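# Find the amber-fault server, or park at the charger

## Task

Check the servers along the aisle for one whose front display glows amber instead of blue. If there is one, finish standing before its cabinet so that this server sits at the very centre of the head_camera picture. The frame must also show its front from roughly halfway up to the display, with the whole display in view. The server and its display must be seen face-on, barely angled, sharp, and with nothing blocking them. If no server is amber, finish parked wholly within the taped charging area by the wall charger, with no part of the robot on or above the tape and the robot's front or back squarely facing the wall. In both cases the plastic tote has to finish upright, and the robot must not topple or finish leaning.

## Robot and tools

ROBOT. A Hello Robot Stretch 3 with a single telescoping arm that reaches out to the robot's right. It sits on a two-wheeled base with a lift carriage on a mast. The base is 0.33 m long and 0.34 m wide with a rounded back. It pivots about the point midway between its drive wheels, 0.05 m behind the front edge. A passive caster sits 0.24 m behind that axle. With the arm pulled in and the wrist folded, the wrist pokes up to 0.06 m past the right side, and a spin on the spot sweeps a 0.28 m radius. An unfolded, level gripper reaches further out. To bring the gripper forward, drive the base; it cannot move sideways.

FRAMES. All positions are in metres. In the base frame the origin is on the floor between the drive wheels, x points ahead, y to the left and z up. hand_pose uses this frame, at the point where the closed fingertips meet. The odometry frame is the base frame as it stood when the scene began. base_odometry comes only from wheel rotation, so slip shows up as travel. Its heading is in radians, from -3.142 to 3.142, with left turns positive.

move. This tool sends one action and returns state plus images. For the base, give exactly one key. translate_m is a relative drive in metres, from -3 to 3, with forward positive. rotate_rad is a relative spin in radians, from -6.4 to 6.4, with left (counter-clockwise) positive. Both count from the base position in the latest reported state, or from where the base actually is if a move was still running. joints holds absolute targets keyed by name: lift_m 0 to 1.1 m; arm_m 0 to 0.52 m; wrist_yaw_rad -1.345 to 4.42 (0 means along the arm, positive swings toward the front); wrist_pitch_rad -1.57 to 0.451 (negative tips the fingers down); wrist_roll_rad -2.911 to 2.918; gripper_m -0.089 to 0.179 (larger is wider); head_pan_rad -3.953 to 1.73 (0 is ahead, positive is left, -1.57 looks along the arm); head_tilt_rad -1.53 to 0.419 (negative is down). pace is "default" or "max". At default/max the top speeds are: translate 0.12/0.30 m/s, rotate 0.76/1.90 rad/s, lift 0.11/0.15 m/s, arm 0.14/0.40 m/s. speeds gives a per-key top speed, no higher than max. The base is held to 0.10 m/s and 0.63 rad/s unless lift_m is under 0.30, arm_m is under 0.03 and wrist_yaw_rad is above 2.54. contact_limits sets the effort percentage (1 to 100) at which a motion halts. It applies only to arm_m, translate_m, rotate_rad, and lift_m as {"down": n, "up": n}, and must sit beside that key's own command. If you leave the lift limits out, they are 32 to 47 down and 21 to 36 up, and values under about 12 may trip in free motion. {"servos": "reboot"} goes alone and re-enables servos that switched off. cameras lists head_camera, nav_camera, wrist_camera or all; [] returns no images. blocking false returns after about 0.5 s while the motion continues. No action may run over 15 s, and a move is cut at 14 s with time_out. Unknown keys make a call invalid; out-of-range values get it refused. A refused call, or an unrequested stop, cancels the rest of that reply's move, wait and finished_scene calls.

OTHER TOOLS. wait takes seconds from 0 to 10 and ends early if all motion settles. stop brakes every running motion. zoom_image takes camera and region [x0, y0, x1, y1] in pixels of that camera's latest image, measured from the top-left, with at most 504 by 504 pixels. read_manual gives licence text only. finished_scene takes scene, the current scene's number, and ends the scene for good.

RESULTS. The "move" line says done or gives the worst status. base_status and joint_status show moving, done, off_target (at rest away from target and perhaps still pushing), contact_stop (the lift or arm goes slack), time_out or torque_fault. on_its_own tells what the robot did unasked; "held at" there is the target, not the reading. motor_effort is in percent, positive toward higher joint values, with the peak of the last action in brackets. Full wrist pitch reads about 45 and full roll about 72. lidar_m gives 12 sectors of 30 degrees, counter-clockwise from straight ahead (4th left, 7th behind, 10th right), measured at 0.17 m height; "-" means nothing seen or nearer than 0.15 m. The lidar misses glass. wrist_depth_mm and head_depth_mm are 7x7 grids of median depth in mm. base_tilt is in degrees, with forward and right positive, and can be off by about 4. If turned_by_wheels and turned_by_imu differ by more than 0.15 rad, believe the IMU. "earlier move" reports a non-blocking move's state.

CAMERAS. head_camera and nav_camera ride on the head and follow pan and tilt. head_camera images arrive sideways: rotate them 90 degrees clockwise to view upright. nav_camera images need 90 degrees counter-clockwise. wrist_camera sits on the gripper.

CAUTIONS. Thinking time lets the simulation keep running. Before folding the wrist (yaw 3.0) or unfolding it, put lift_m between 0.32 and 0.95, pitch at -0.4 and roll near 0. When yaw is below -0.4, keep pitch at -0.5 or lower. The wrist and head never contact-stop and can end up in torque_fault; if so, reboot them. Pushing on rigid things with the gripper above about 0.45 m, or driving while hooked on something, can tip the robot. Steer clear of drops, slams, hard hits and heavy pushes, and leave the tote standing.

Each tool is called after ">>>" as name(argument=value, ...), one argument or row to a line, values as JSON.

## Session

>>> move(
  joints={"head_tilt_rad": -0.2, "head_pan_rad": 0.0},
  cameras=["nav_camera"],
)

Scene clock: 0.70 s.
move: done
base_odometry: x=+0.000 y=+0.000 heading=+0.000
turned_by_wheels: +0.000
turned_by_imu: +0.000
base_tilt: forward=+1.1 right=-1.7
lidar_m: 1.43 1.15 0.88 0.86 0.92 1.32 1.87 1.07 1.44 1.13 0.68 0.92
head_depth_mm: 1348 1398 1452 1507 1586 1645 1615 / 1356 1417 1469 1529 1593 1667 1611 / 1369 1420 1480 1544 1615 1661 1584 / 1390 1440 1494 1557 1623 1574 1580 / 1393 1456 1511 1580 1655 1582 1575 / 1405 1471 1523 1594 1665 1749 1562 / 1419 1480 1543 1609 1686 1765 1551
base_status: not commanded
joint_positions: lift_m=+0.459 arm_m=+0.001 wrist_yaw_rad=+2.956 wrist_pitch_rad=-0.558 wrist_roll_rad=+0.000 gripper_m=+0.037 head_pan_rad=+0.000 head_tilt_rad=-0.198
joint_status: all done
measured_speeds: all 0
motor_effort: left_wheel=-0.7(1.8) right_wheel=+0.0(0.6) lift_m=+22.9(23.1) arm_m=-4.3(4.7) wrist_yaw_rad=+0.1(0.6) wrist_pitch_rad=+2.3(2.9) wrist_roll_rad=+0.2(0.3) gripper_m=-0.5(0.5) head_pan_rad=+0.8(1.6) head_tilt_rad=-1.7(6.4)
hand_pose: x=+0.0166 y=+0.0556 z=+0.4417 quat_wxyz=(+0.257, +0.695, +0.131, +0.659) (m; base frame)
wrist_depth_mm: 137 143 - - - - - / 150 157 - - - - - / - 173 - - - 964 962 / 876 199 820 860 837 842 815 / 761 713 231 711 689 696 707 / 663 658 127 609 128 627 628 / 587 572 333 411 562 561 556
pictures: nav_camera (sideways)
Images, in order (width x height): nav_camera 672x504.

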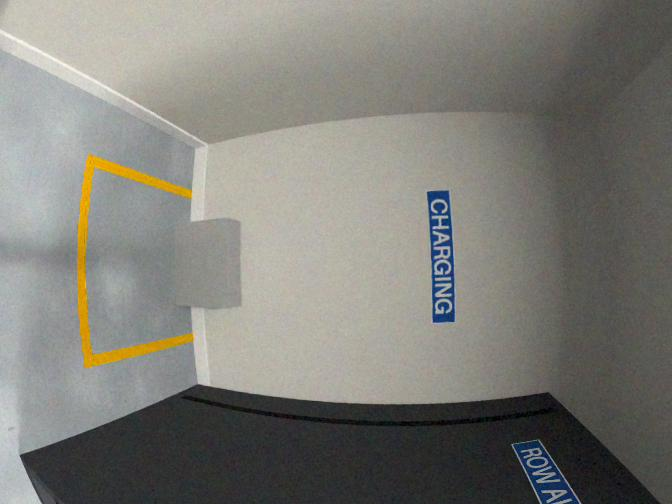

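>>> move(
  joints={"head_pan_rad": -1.6},
  pace="max",
  cameras=["nav_camera"],
)

>>> move(
  joints={"head_pan_rad": -2.4},
  pace="max",
  cameras=["nav_camera", "head_camera"],
)

Scene clock: 7.50 s.
move: done
base_odometry: x=+0.000 y=+0.000 heading=+0.000
turned_by_wheels: +0.000
turned_by_imu: +0.001
base_tilt: forward=+0.9 right=-1.7
lidar_m: 1.43 1.15 0.88 0.86 0.91 1.32 1.86 1.07 1.44 1.12 0.68 0.92
head_depth_mm: 2636 3069 2754 2732 2451 2142 1615 / 2487 3468 3539 3677 3163 2140 1597 / 2527 3497 3590 3731 3135 2121 1591 / 2733 3511 3578 3781 3094 2096 1572 / 2415 2128 2282 2370 2552 1986 1562 / 1298 1363 1417 1478 1542 1609 1436 / 921 945 975 1002 1032 1066 1092
base_status: not commanded
joint_positions: lift_m=+0.459 arm_m=+0.001 wrist_yaw_rad=+2.956 wrist_pitch_rad=-0.558 wrist_roll_rad=+0.000 gripper_m=+0.037 head_pan_rad=-1.637 head_tilt_rad=-0.200
joint_status: all done
measured_speeds: all 0
motor_effort: left_wheel=+0.2(1.3) right_wheel=-0.3(0.7) lift_m=+28.2(28.3) arm_m=-9.3(9.4) wrist_yaw_rad=-0.1(0.5) wrist_pitch_rad=+2.7(2.9) wrist_roll_rad=+0.2(0.3) gripper_m=+0.3(0.6) head_pan_rad=+2.4(4.7) head_tilt_rad=-0.6(2.1)
hand_pose: x=+0.0166 y=+0.0556 z=+0.4417 quat_wxyz=(+0.257, +0.695, +0.131, +0.659) (m; base frame)
wrist_depth_mm: 137 143 - - - - - / 150 157 - - - - - / - 173 - - - 983 977 / 906 199 833 866 831 830 818 / 764 717 231 709 700 719 706 / 651 656 128 612 128 629 622 / 585 572 334 409 552 562 555
pictures: nav_camera (sideways)
Images, in order (width x height): nav_camera 672x504.

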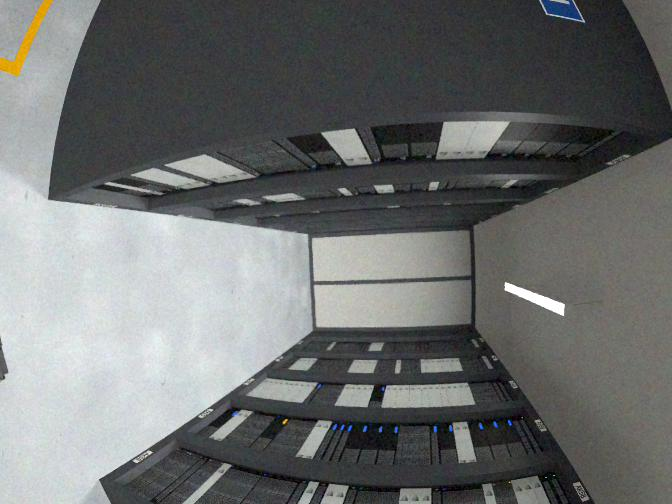

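Scene clock: 8.33 s.
move: done
base_odometry: x=+0.000 y=+0.000 heading=+0.000
turned_by_wheels: +0.000
turned_by_imu: +0.000
base_tilt: forward=+1.0 right=-1.5
lidar_m: 1.43 1.15 0.88 0.86 0.91 1.32 1.86 1.07 1.44 1.12 0.68 0.92
head_depth_mm: 1021 1099 1184 1282 1404 1545 1562 / 932 975 1007 1085 1170 1266 1379 / 1074 1101 1135 1172 1209 1230 1234 / 1186 1226 1265 1308 1354 1407 1422 / 1281 1324 1392 1441 1504 1570 1543 / 1485 1586 1650 1729 1809 1835 1555 / 1832 1767 1842 1919 2137 2012 1551
base_status: not commanded
joint_positions: lift_m=+0.459 arm_m=+0.001 wrist_yaw_rad=+2.956 wrist_pitch_rad=-0.558 wrist_roll_rad=+0.000 gripper_m=+0.037 head_pan_rad=-2.434 head_tilt_rad=-0.200
joint_status: all done
measured_speeds: all 0
motor_effort: left_wheel=+0.2(1.2) right_wheel=-0.1(0.7) lift_m=+29.5(29.5) arm_m=-10.0(10.4) wrist_yaw_rad=-1.0(1.0) wrist_pitch_rad=+2.8(2.8) wrist_roll_rad=+0.3(0.3) gripper_m=-0.2(0.6) head_pan_rad=+1.8(5.0) head_tilt_rad=-1.1(2.1)
hand_pose: x=+0.0166 y=+0.0556 z=+0.4417 quat_wxyz=(+0.257, +0.695, +0.131, +0.659) (m; base frame)
wrist_depth_mm: 137 143 - - - - - / 149 157 - - - - - / - 173 - - - 984 973 / 908 199 848 856 830 833 813 / 772 716 232 705 698 726 699 / 661 649 128 619 128 630 623 / 584 587 330 409 550 563 561
pictures: head_camera (sideways), nav_camera (sideways)
Images, in order (width x height): head_camera 896x504, nav_camera 672x504.

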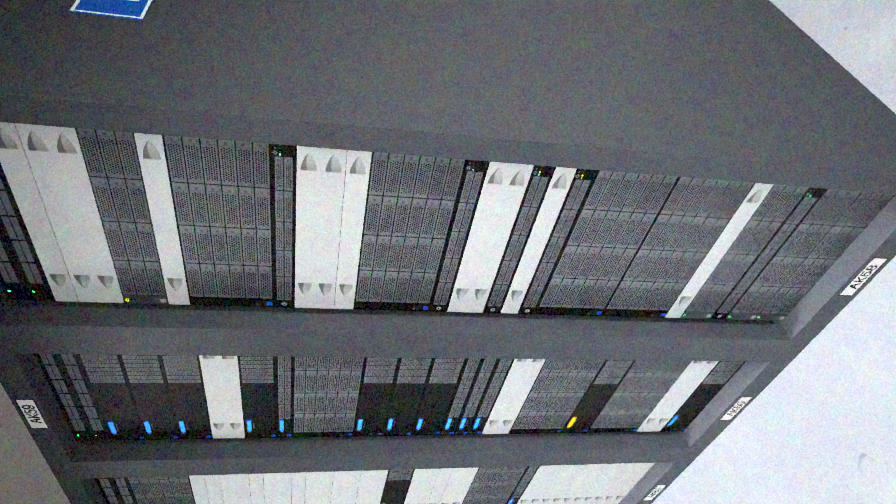

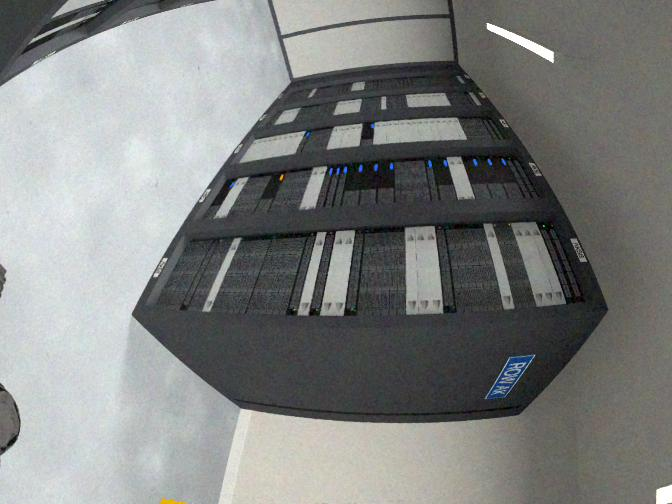

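>>> move(
  base={"rotate_rad": -1.48},
  joints={"lift_m": 0.28, "head_pan_rad": -1.74, "head_tilt_rad": -0.54},
  pace="max",
  cameras=[],
)

>>> move(
  base={"translate_m": 1.55},
  pace="max",
  cameras=["head_camera"],
)

Scene clock: 32.70 s.
move: done
base_odometry: x=+0.000 y=+0.000 heading=-1.479
turned_by_wheels: -1.479
turned_by_imu: -1.503
base_tilt: forward=+1.1 right=-1.7
lidar_m: 0.90 0.67 1.03 1.43 1.07 0.87 0.86 0.95 1.48 1.48 1.07 1.51
head_depth_mm: 1766 1945 2155 2293 1851 1480 1230 / 1765 1957 2156 2316 1846 1475 1221 / 1768 1947 2171 2319 1819 1463 1220 / 1777 1958 2185 2340 1809 1448 1211 / 1783 1955 2177 2320 1797 1445 1210 / 1783 1966 2151 2252 1783 1437 1204 / 1568 1611 1649 1703 1653 1432 1197
base_status: done
joint_positions: lift_m=+0.280 arm_m=+0.001 wrist_yaw_rad=+2.956 wrist_pitch_rad=-0.559 wrist_roll_rad=+0.000 gripper_m=+0.037 head_pan_rad=-1.737 head_tilt_rad=-0.544
joint_status: all done
measured_speeds: all 0
motor_effort: left_wheel=+8.7(19.1) right_wheel=-11.1(17.3) lift_m=+26.3(31.0) arm_m=-16.7(17.4) wrist_yaw_rad=+0.1(0.7) wrist_pitch_rad=+2.7(3.2) wrist_roll_rad=+0.2(0.3) gripper_m=+0.1(0.6) head_pan_rad=-2.4(5.1) head_tilt_rad=+3.2(4.8)
hand_pose: x=+0.0166 y=+0.0554 z=+0.2624 quat_wxyz=(+0.258, +0.695, +0.131, +0.659) (m; base frame)
wrist_depth_mm: 137 147 - - - - 721 / 155 158 886 865 845 834 725 / 733 173 708 694 697 671 663 / 601 198 573 578 572 564 560 / 522 291 229 289 480 492 484 / 269 266 128 255 128 431 428 / 238 237 224 229 378 383 386
pictures: none
No camera images: "cameras" was empty.

Scene clock: 41.90 s.
move: done
base_odometry: x=+0.148 y=-1.543 heading=-1.480
turned_by_wheels: +0.000
turned_by_imu: +1.427
base_tilt: forward=+0.9 right=-1.6
lidar_m: - 0.15 0.15 0.38 1.95 1.20 1.15 1.24 1.68 0.21 0.15 0.15
head_depth_mm: 2156 2289 2333 2270 1863 1480 1229 / 2393 2603 2835 2463 1855 1479 1229 / 2352 2612 2896 2450 1837 1471 1222 / 2324 2565 2856 2444 1824 1461 1214 / 2292 2530 2820 2419 1818 1453 1208 / 1083 1164 778 801 883 1000 1028 / 554 595 608 580 561 597 321
base_status: done
joint_positions: lift_m=+0.280 arm_m=+0.001 wrist_yaw_rad=+2.954 wrist_pitch_rad=-0.561 wrist_roll_rad=+0.001 gripper_m=+0.037 head_pan_rad=-1.741 head_tilt_rad=-0.539
joint_status: not commanded
measured_speeds: all 0
on_its_own: right_wheel is at rest, and its effort (+29.7) is outside its rest range (-21 to +21)
motor_effort: left_wheel=+21.3(88.7) right_wheel=+29.7(41.5) lift_m=+24.8(35.7) arm_m=-6.5(17.1) wrist_yaw_rad=+1.5(16.1) wrist_pitch_rad=+3.3(4.9) wrist_roll_rad=-0.3(0.5) gripper_m=+0.3(0.7) head_pan_rad=+1.8(3.5) head_tilt_rad=-1.8(4.6)
hand_pose: x=+0.0168 y=+0.0549 z=+0.2619 quat_wxyz=(+0.259, +0.695, +0.131, +0.658) (m; base frame)
wrist_depth_mm: 138 148 - 406 238 154 113 / 157 157 870 451 251 158 116 / 734 173 700 516 270 164 120 / 610 199 573 511 289 175 123 / 524 289 229 289 241 181 127 / 269 263 128 254 128 186 131 / 237 236 225 231 307 176 134
pictures: head_camera (sideways)
Images, in order (width x height): head_camera 896x504.

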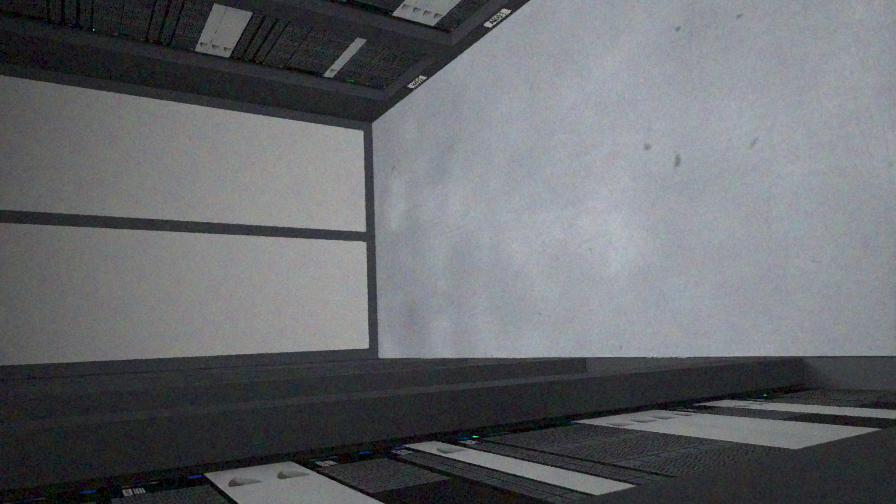

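>>> move(
  base={"translate_m": -0.15},
  contact_limits={"translate_m": 45},
)

Scene clock: 52.77 s.
move: done
base_odometry: x=+0.134 y=-1.393 heading=-1.480
turned_by_wheels: +0.000
turned_by_imu: +0.000
base_tilt: forward=+1.3 right=-1.7
lidar_m: 0.26 0.27 0.36 1.88 1.95 1.06 1.00 1.08 1.47 0.82 0.29 0.24
head_depth_mm: 1977 1926 2011 2087 1836 1478 1233 / 2332 2468 2630 2354 1844 1476 1222 / 2377 2611 2898 2441 1827 1466 1217 / 2315 2586 2840 2432 1821 1457 1214 / 2297 2515 2803 2400 1812 1450 1213 / 2245 2411 2635 2185 1735 1442 1201 / 1487 1172 1250 1315 984 1049 1090
base_status: done
joint_positions: lift_m=+0.280 arm_m=+0.001 wrist_yaw_rad=+2.954 wrist_pitch_rad=-0.561 wrist_roll_rad=+0.001 gripper_m=+0.037 head_pan_rad=-1.740 head_tilt_rad=-0.540
joint_status: not commanded
measured_speeds: all 0
motor_effort: left_wheel=-4.4(18.9) right_wheel=-7.6(26.0) lift_m=+32.9(35.1) arm_m=+10.9(11.0) wrist_yaw_rad=+1.3(2.1) wrist_pitch_rad=+3.3(3.8) wrist_roll_rad=-0.3(0.4) gripper_m=-0.1(0.9) head_pan_rad=+3.1(3.8) head_tilt_rad=-3.7(4.3)
contact_limits: translate_m 45 (maximum 100)
hand_pose: x=+0.0168 y=+0.0549 z=+0.2619 quat_wxyz=(+0.259, +0.695, +0.131, +0.658) (m; base frame)
wrist_depth_mm: 138 148 - - 465 364 263 / 154 158 898 872 506 374 271 / 725 173 696 694 539 387 277 / 607 200 570 583 522 406 287 / 527 288 228 289 441 394 294 / 268 264 128 254 128 367 304 / 239 237 224 227 379 331 304
pictures: head_camera (sideways), nav_camera (sideways), wrist_camera
Images, in order (width x height): head_camera 896x504, nav_camera 672x504, wrist_camera 644x364.

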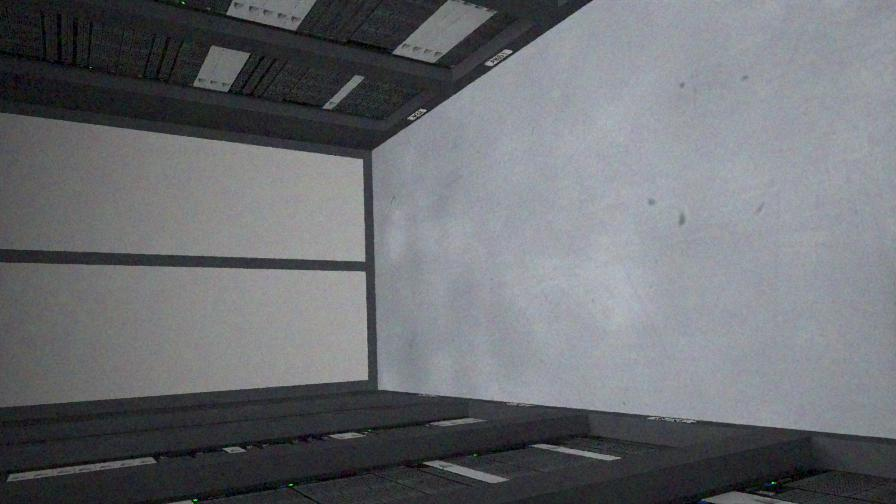

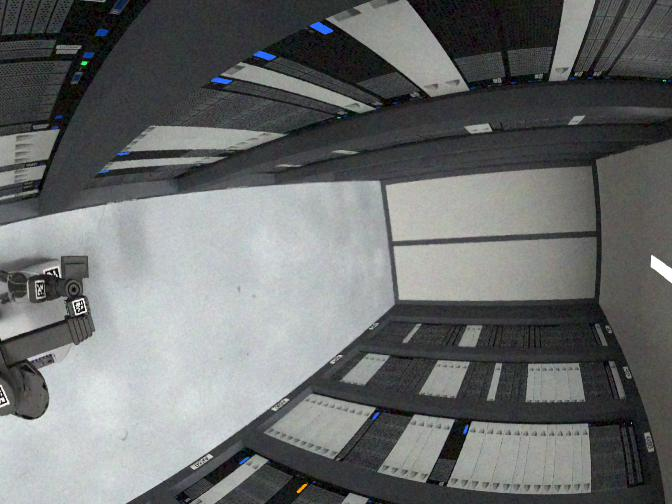

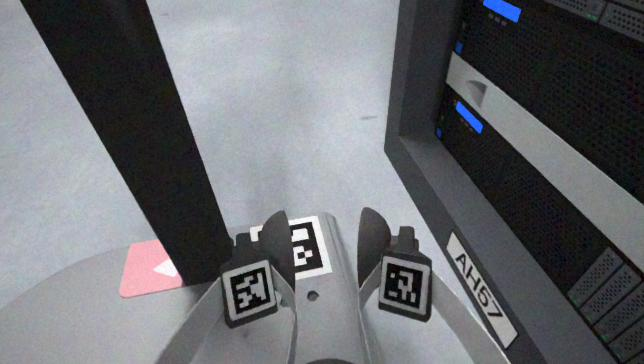

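>>> move(
  base={"translate_m": -0.12},
  cameras=[],
)

>>> move(
  base={"rotate_rad": -1.55},
  joints={"head_pan_rad": -1.57, "head_tilt_rad": -0.6},
  cameras=["nav_camera","head_camera"],
)

Scene clock: 64.70 s.
move: done
base_odometry: x=+0.123 y=-1.274 heading=-1.480
turned_by_wheels: +0.000
turned_by_imu: +0.002
base_tilt: forward=+1.0 right=-1.6
lidar_m: 0.38 0.39 0.49 1.88 1.95 0.95 0.88 0.90 1.30 1.36 0.54 0.35
head_depth_mm: 1692 1788 1815 1838 1757 1479 1231 / 2146 2303 2359 2250 1849 1481 1227 / 2352 2606 2884 2447 1842 1467 1221 / 2317 2572 2845 2421 1829 1457 1213 / 2303 2535 2820 2398 1805 1452 1210 / 2278 2473 2719 2396 1802 1447 1205 / 2005 2070 1855 1886 1619 1404 1197
base_status: done
joint_positions: lift_m=+0.280 arm_m=+0.001 wrist_yaw_rad=+2.954 wrist_pitch_rad=-0.561 wrist_roll_rad=+0.001 gripper_m=+0.037 head_pan_rad=-1.740 head_tilt_rad=-0.540
joint_status: not commanded
measured_speeds: all 0
motor_effort: left_wheel=-5.9(11.4) right_wheel=-4.7(11.4) lift_m=+25.2(28.7) arm_m=+16.7(17.5) wrist_yaw_rad=+1.5(2.1) wrist_pitch_rad=+3.0(3.7) wrist_roll_rad=-0.2(0.5) gripper_m=+0.7(0.7) head_pan_rad=+2.4(3.8) head_tilt_rad=-3.6(4.7)
hand_pose: x=+0.0168 y=+0.0549 z=+0.2619 quat_wxyz=(+0.259, +0.695, +0.131, +0.658) (m; base frame)
wrist_depth_mm: 137 149 - - - 472 383 / 154 158 871 863 849 518 398 / 731 174 702 686 685 538 408 / 602 199 572 583 575 500 427 / 518 290 230 290 473 476 401 / 268 264 128 254 128 430 374 / 239 236 223 228 377 384 372
pictures: none
No camera images: "cameras" was empty.

Scene clock: 68.03 s.
move: done
base_odometry: x=+0.123 y=-1.274 heading=-3.029
turned_by_wheels: -1.549
turned_by_imu: -1.576
base_tilt: forward=+0.9 right=-1.6
lidar_m: 1.36 0.53 0.35 0.38 0.39 0.49 1.88 1.96 0.95 0.88 0.97 1.32
head_depth_mm: 740 821 922 1034 1220 1415 1197 / 743 824 929 1064 1242 1370 1191 / 746 830 933 1066 1249 1380 1185 / 750 835 942 1078 1256 1380 1177 / 740 811 910 1040 1229 1356 1175 / 716 812 923 1067 1277 1384 1168 / 759 846 957 1095 1283 1374 1162
base_status: done
joint_positions: lift_m=+0.280 arm_m=+0.001 wrist_yaw_rad=+2.954 wrist_pitch_rad=-0.561 wrist_roll_rad=+0.001 gripper_m=+0.037 head_pan_rad=-1.568 head_tilt_rad=-0.601
joint_status: all done
measured_speeds: all 0
motor_effort: left_wheel=+11.6(14.3) right_wheel=-10.9(16.8) lift_m=+20.2(25.5) arm_m=+9.2(17.3) wrist_yaw_rad=+1.6(1.9) wrist_pitch_rad=+3.3(3.8) wrist_roll_rad=-0.2(0.5) gripper_m=+0.2(0.7) head_pan_rad=-1.7(4.1) head_tilt_rad=-1.7(5.1)
hand_pose: x=+0.0168 y=+0.0549 z=+0.2619 quat_wxyz=(+0.259, +0.695, +0.131, +0.658) (m; base frame)
wrist_depth_mm: 137 148 398 418 383 472 496 / 374 158 439 462 438 526 570 / 437 173 494 518 504 558 586 / 478 201 500 521 542 565 559 / 471 290 229 289 482 491 483 / 268 265 128 253 128 429 425 / 238 236 225 228 382 382 381
pictures: head_camera (sideways), nav_camera (sideways)
Images, in order (width x height): head_camera 896x504, nav_camera 672x504.

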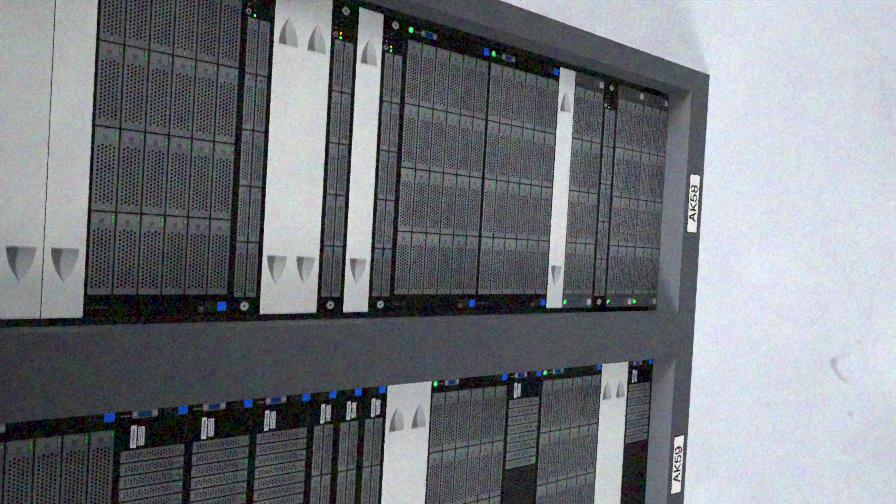

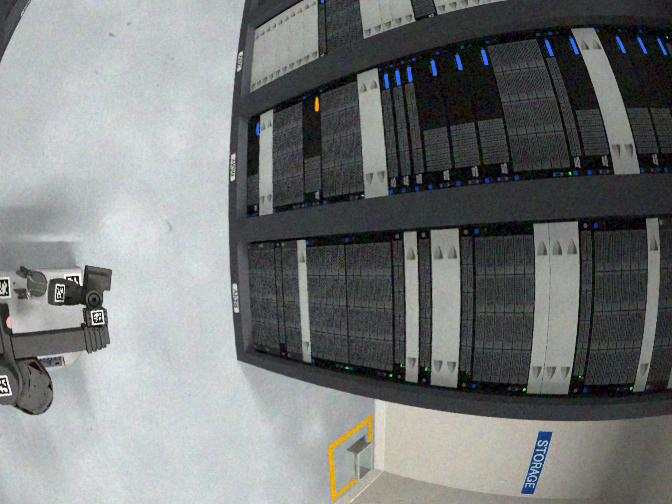

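>>> move(
  base={"translate_m": 0.46},
  pace="max",
  cameras=[],
)

>>> move(
  base={"rotate_rad": 1.51},
  joints={"head_pan_rad": -3.14, "head_tilt_rad": -0.55},
  cameras=["head_camera"],
)

Scene clock: 79.53 s.
move: done
base_odometry: x=-0.334 y=-1.326 heading=-3.029
turned_by_wheels: +0.000
turned_by_imu: +0.004
base_tilt: forward=+1.0 right=-1.6
lidar_m: 1.41 0.45 0.39 0.37 0.39 0.45 2.34 1.24 0.90 0.93 0.92 1.25
head_depth_mm: 727 795 869 1037 1239 1379 1190 / 745 831 933 1040 1191 1358 1190 / 751 833 937 1074 1256 1365 1184 / 753 839 943 1081 1260 1376 1178 / 754 842 947 1084 1269 1388 1174 / 759 847 946 1069 1230 1355 1175 / 724 796 914 1077 1290 1376 1167
base_status: done
joint_positions: lift_m=+0.280 arm_m=+0.001 wrist_yaw_rad=+2.954 wrist_pitch_rad=-0.561 wrist_roll_rad=+0.001 gripper_m=+0.037 head_pan_rad=-1.570 head_tilt_rad=-0.601
joint_status: not commanded
measured_speeds: all 0
motor_effort: left_wheel=+5.3(17.0) right_wheel=+1.7(9.7) lift_m=+31.4(31.4) arm_m=-12.6(12.6) wrist_yaw_rad=+1.9(1.9) wrist_pitch_rad=+3.6(3.8) wrist_roll_rad=-0.3(0.5) gripper_m=+0.0(0.7) head_pan_rad=-3.1(3.3) head_tilt_rad=+3.5(4.1)
hand_pose: x=+0.0168 y=+0.0549 z=+0.2619 quat_wxyz=(+0.259, +0.695, +0.131, +0.658) (m; base frame)
wrist_depth_mm: 137 148 392 415 438 413 486 / 154 158 438 461 494 456 561 / 381 173 485 517 531 500 - / 417 200 498 516 539 551 561 / 478 288 228 288 476 489 486 / 268 267 128 253 128 431 424 / 238 238 225 229 380 380 379
pictures: none
No camera images: "cameras" was empty.

Scene clock: 82.80 s.
move: done
base_odometry: x=-0.334 y=-1.326 heading=-1.520
turned_by_wheels: +1.509
turned_by_imu: +1.536
base_tilt: forward=+1.0 right=-1.5
lidar_m: 0.37 0.38 0.43 2.34 2.39 0.92 0.91 0.92 1.23 1.52 0.48 0.39
head_depth_mm: 711 795 920 1054 1220 1381 1227 / 758 812 903 998 1166 1368 1219 / 756 836 929 1053 1212 1354 1212 / 758 833 931 1049 1208 1355 1211 / 754 831 927 1052 1205 1357 1203 / 752 830 927 1044 1194 1344 1197 / 744 804 894 995 1146 1341 1197
base_status: done
joint_positions: lift_m=+0.280 arm_m=+0.001 wrist_yaw_rad=+2.954 wrist_pitch_rad=-0.561 wrist_roll_rad=+0.001 gripper_m=+0.037 head_pan_rad=-3.143 head_tilt_rad=-0.549
joint_status: all done
measured_speeds: all 0
motor_effort: left_wheel=-12.3(14.5) right_wheel=+10.9(16.4) lift_m=+34.0(35.4) arm_m=-16.8(17.4) wrist_yaw_rad=+1.6(2.1) wrist_pitch_rad=+3.0(3.8) wrist_roll_rad=-0.3(0.4) gripper_m=-0.3(0.5) head_pan_rad=+2.7(4.0) head_tilt_rad=+1.9(7.2)
hand_pose: x=+0.0168 y=+0.0549 z=+0.2619 quat_wxyz=(+0.259, +0.695, +0.131, +0.658) (m; base frame)
wrist_depth_mm: 137 148 - - 757 514 347 / 154 158 876 872 731 430 373 / 721 174 690 695 659 456 395 / 611 199 570 578 568 482 411 / 517 290 229 287 485 474 398 / 269 266 128 255 129 428 369 / 239 238 223 228 379 383 370
pictures: head_camera (sideways)
Images, in order (width x height): head_camera 896x504.

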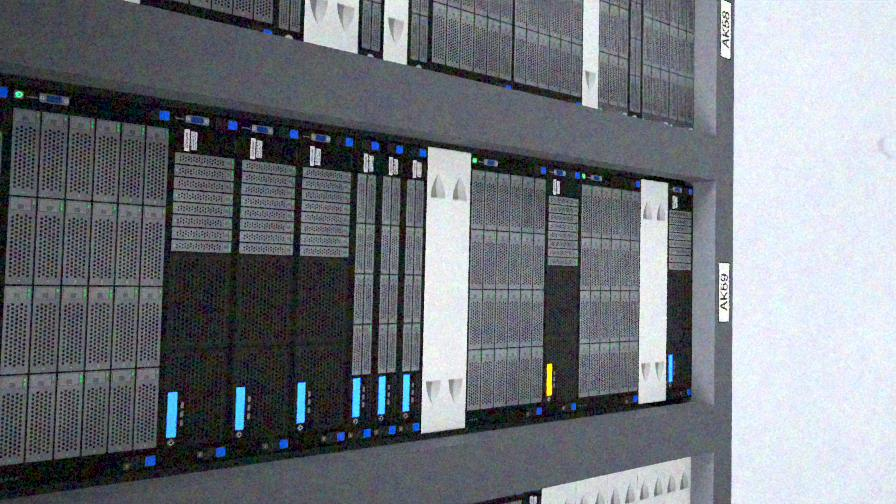

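>>> move(
  base={"translate_m": 0.22},
  joints={"head_tilt_rad": -0.62},
  cameras=["head_camera"],
)

>>> zoom_image(
  camera="head_camera",
  region=[398, 202, 498, 302],
)

Scene clock: 90.17 s.
move: done
base_odometry: x=-0.323 y=-1.545 heading=-1.520
turned_by_wheels: +0.000
turned_by_imu: +0.003
base_tilt: forward=+1.0 right=-1.5
lidar_m: 0.16 0.16 0.21 0.33 2.41 1.21 1.12 1.13 1.56 0.74 0.23 0.16
head_depth_mm: 921 1056 1196 1374 1580 1393 1182 / 927 1017 1151 1338 1573 1396 1180 / 940 1054 1195 1358 1542 1389 1176 / 943 1053 1189 1369 1571 1377 1171 / 941 1050 1191 1366 1569 1375 1158 / 940 1044 1158 1326 1530 1360 1156 / 905 1007 1161 1366 1551 1358 1158
base_status: done
joint_positions: lift_m=+0.280 arm_m=+0.001 wrist_yaw_rad=+2.954 wrist_pitch_rad=-0.561 wrist_roll_rad=+0.001 gripper_m=+0.037 head_pan_rad=-3.140 head_tilt_rad=-0.620
joint_status: all done
measured_speeds: all 0
motor_effort: left_wheel=-1.8(8.9) right_wheel=+11.6(16.3) lift_m=+30.6(32.6) arm_m=-16.4(17.1) wrist_yaw_rad=+2.2(2.2) wrist_pitch_rad=+3.3(3.8) wrist_roll_rad=-0.3(0.5) gripper_m=+0.0(0.7) head_pan_rad=+2.5(4.0) head_tilt_rad=-3.2(6.5)
hand_pose: x=+0.0168 y=+0.0549 z=+0.2619 quat_wxyz=(+0.259, +0.695, +0.131, +0.658) (m; base frame)
wrist_depth_mm: 137 147 - 353 294 208 156 / 154 157 887 706 320 218 160 / 739 173 718 625 357 230 167 / 607 198 573 550 384 237 174 / 519 288 230 288 331 248 178 / 270 263 128 255 128 258 184 / 238 237 225 228 321 255 192
pictures: head_camera (sideways)
Images, in order (width x height): head_camera 896x504.

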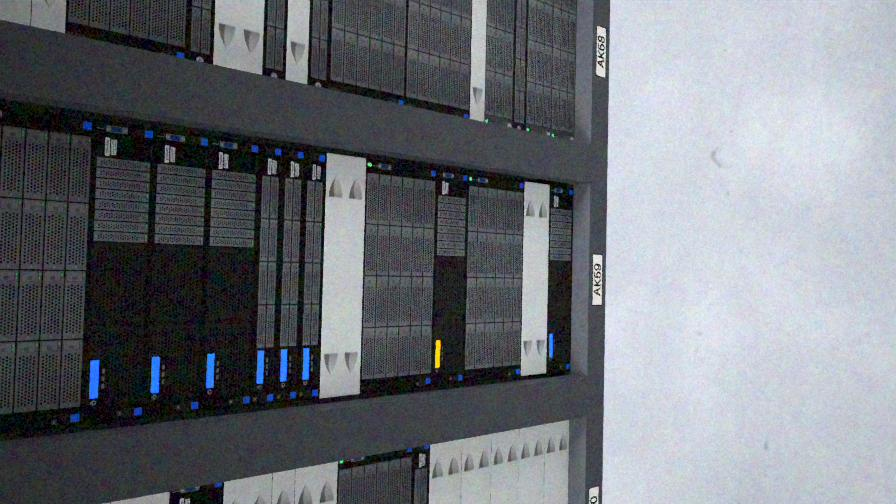

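Scaled by 5.040 from the camera's 896x504 image, which has a finer 1280x720 frame.

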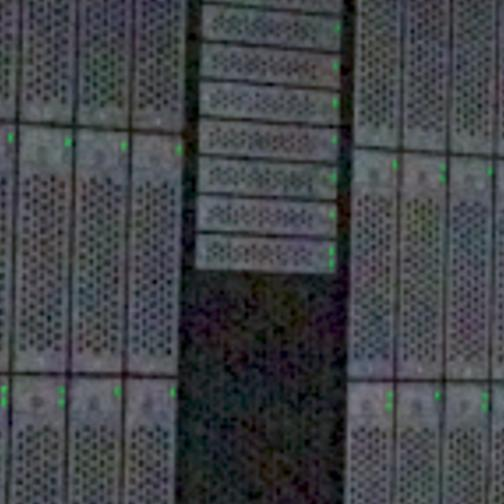

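>>> finished_scene(
  scene=3,
)

The scene is finished: the task was done.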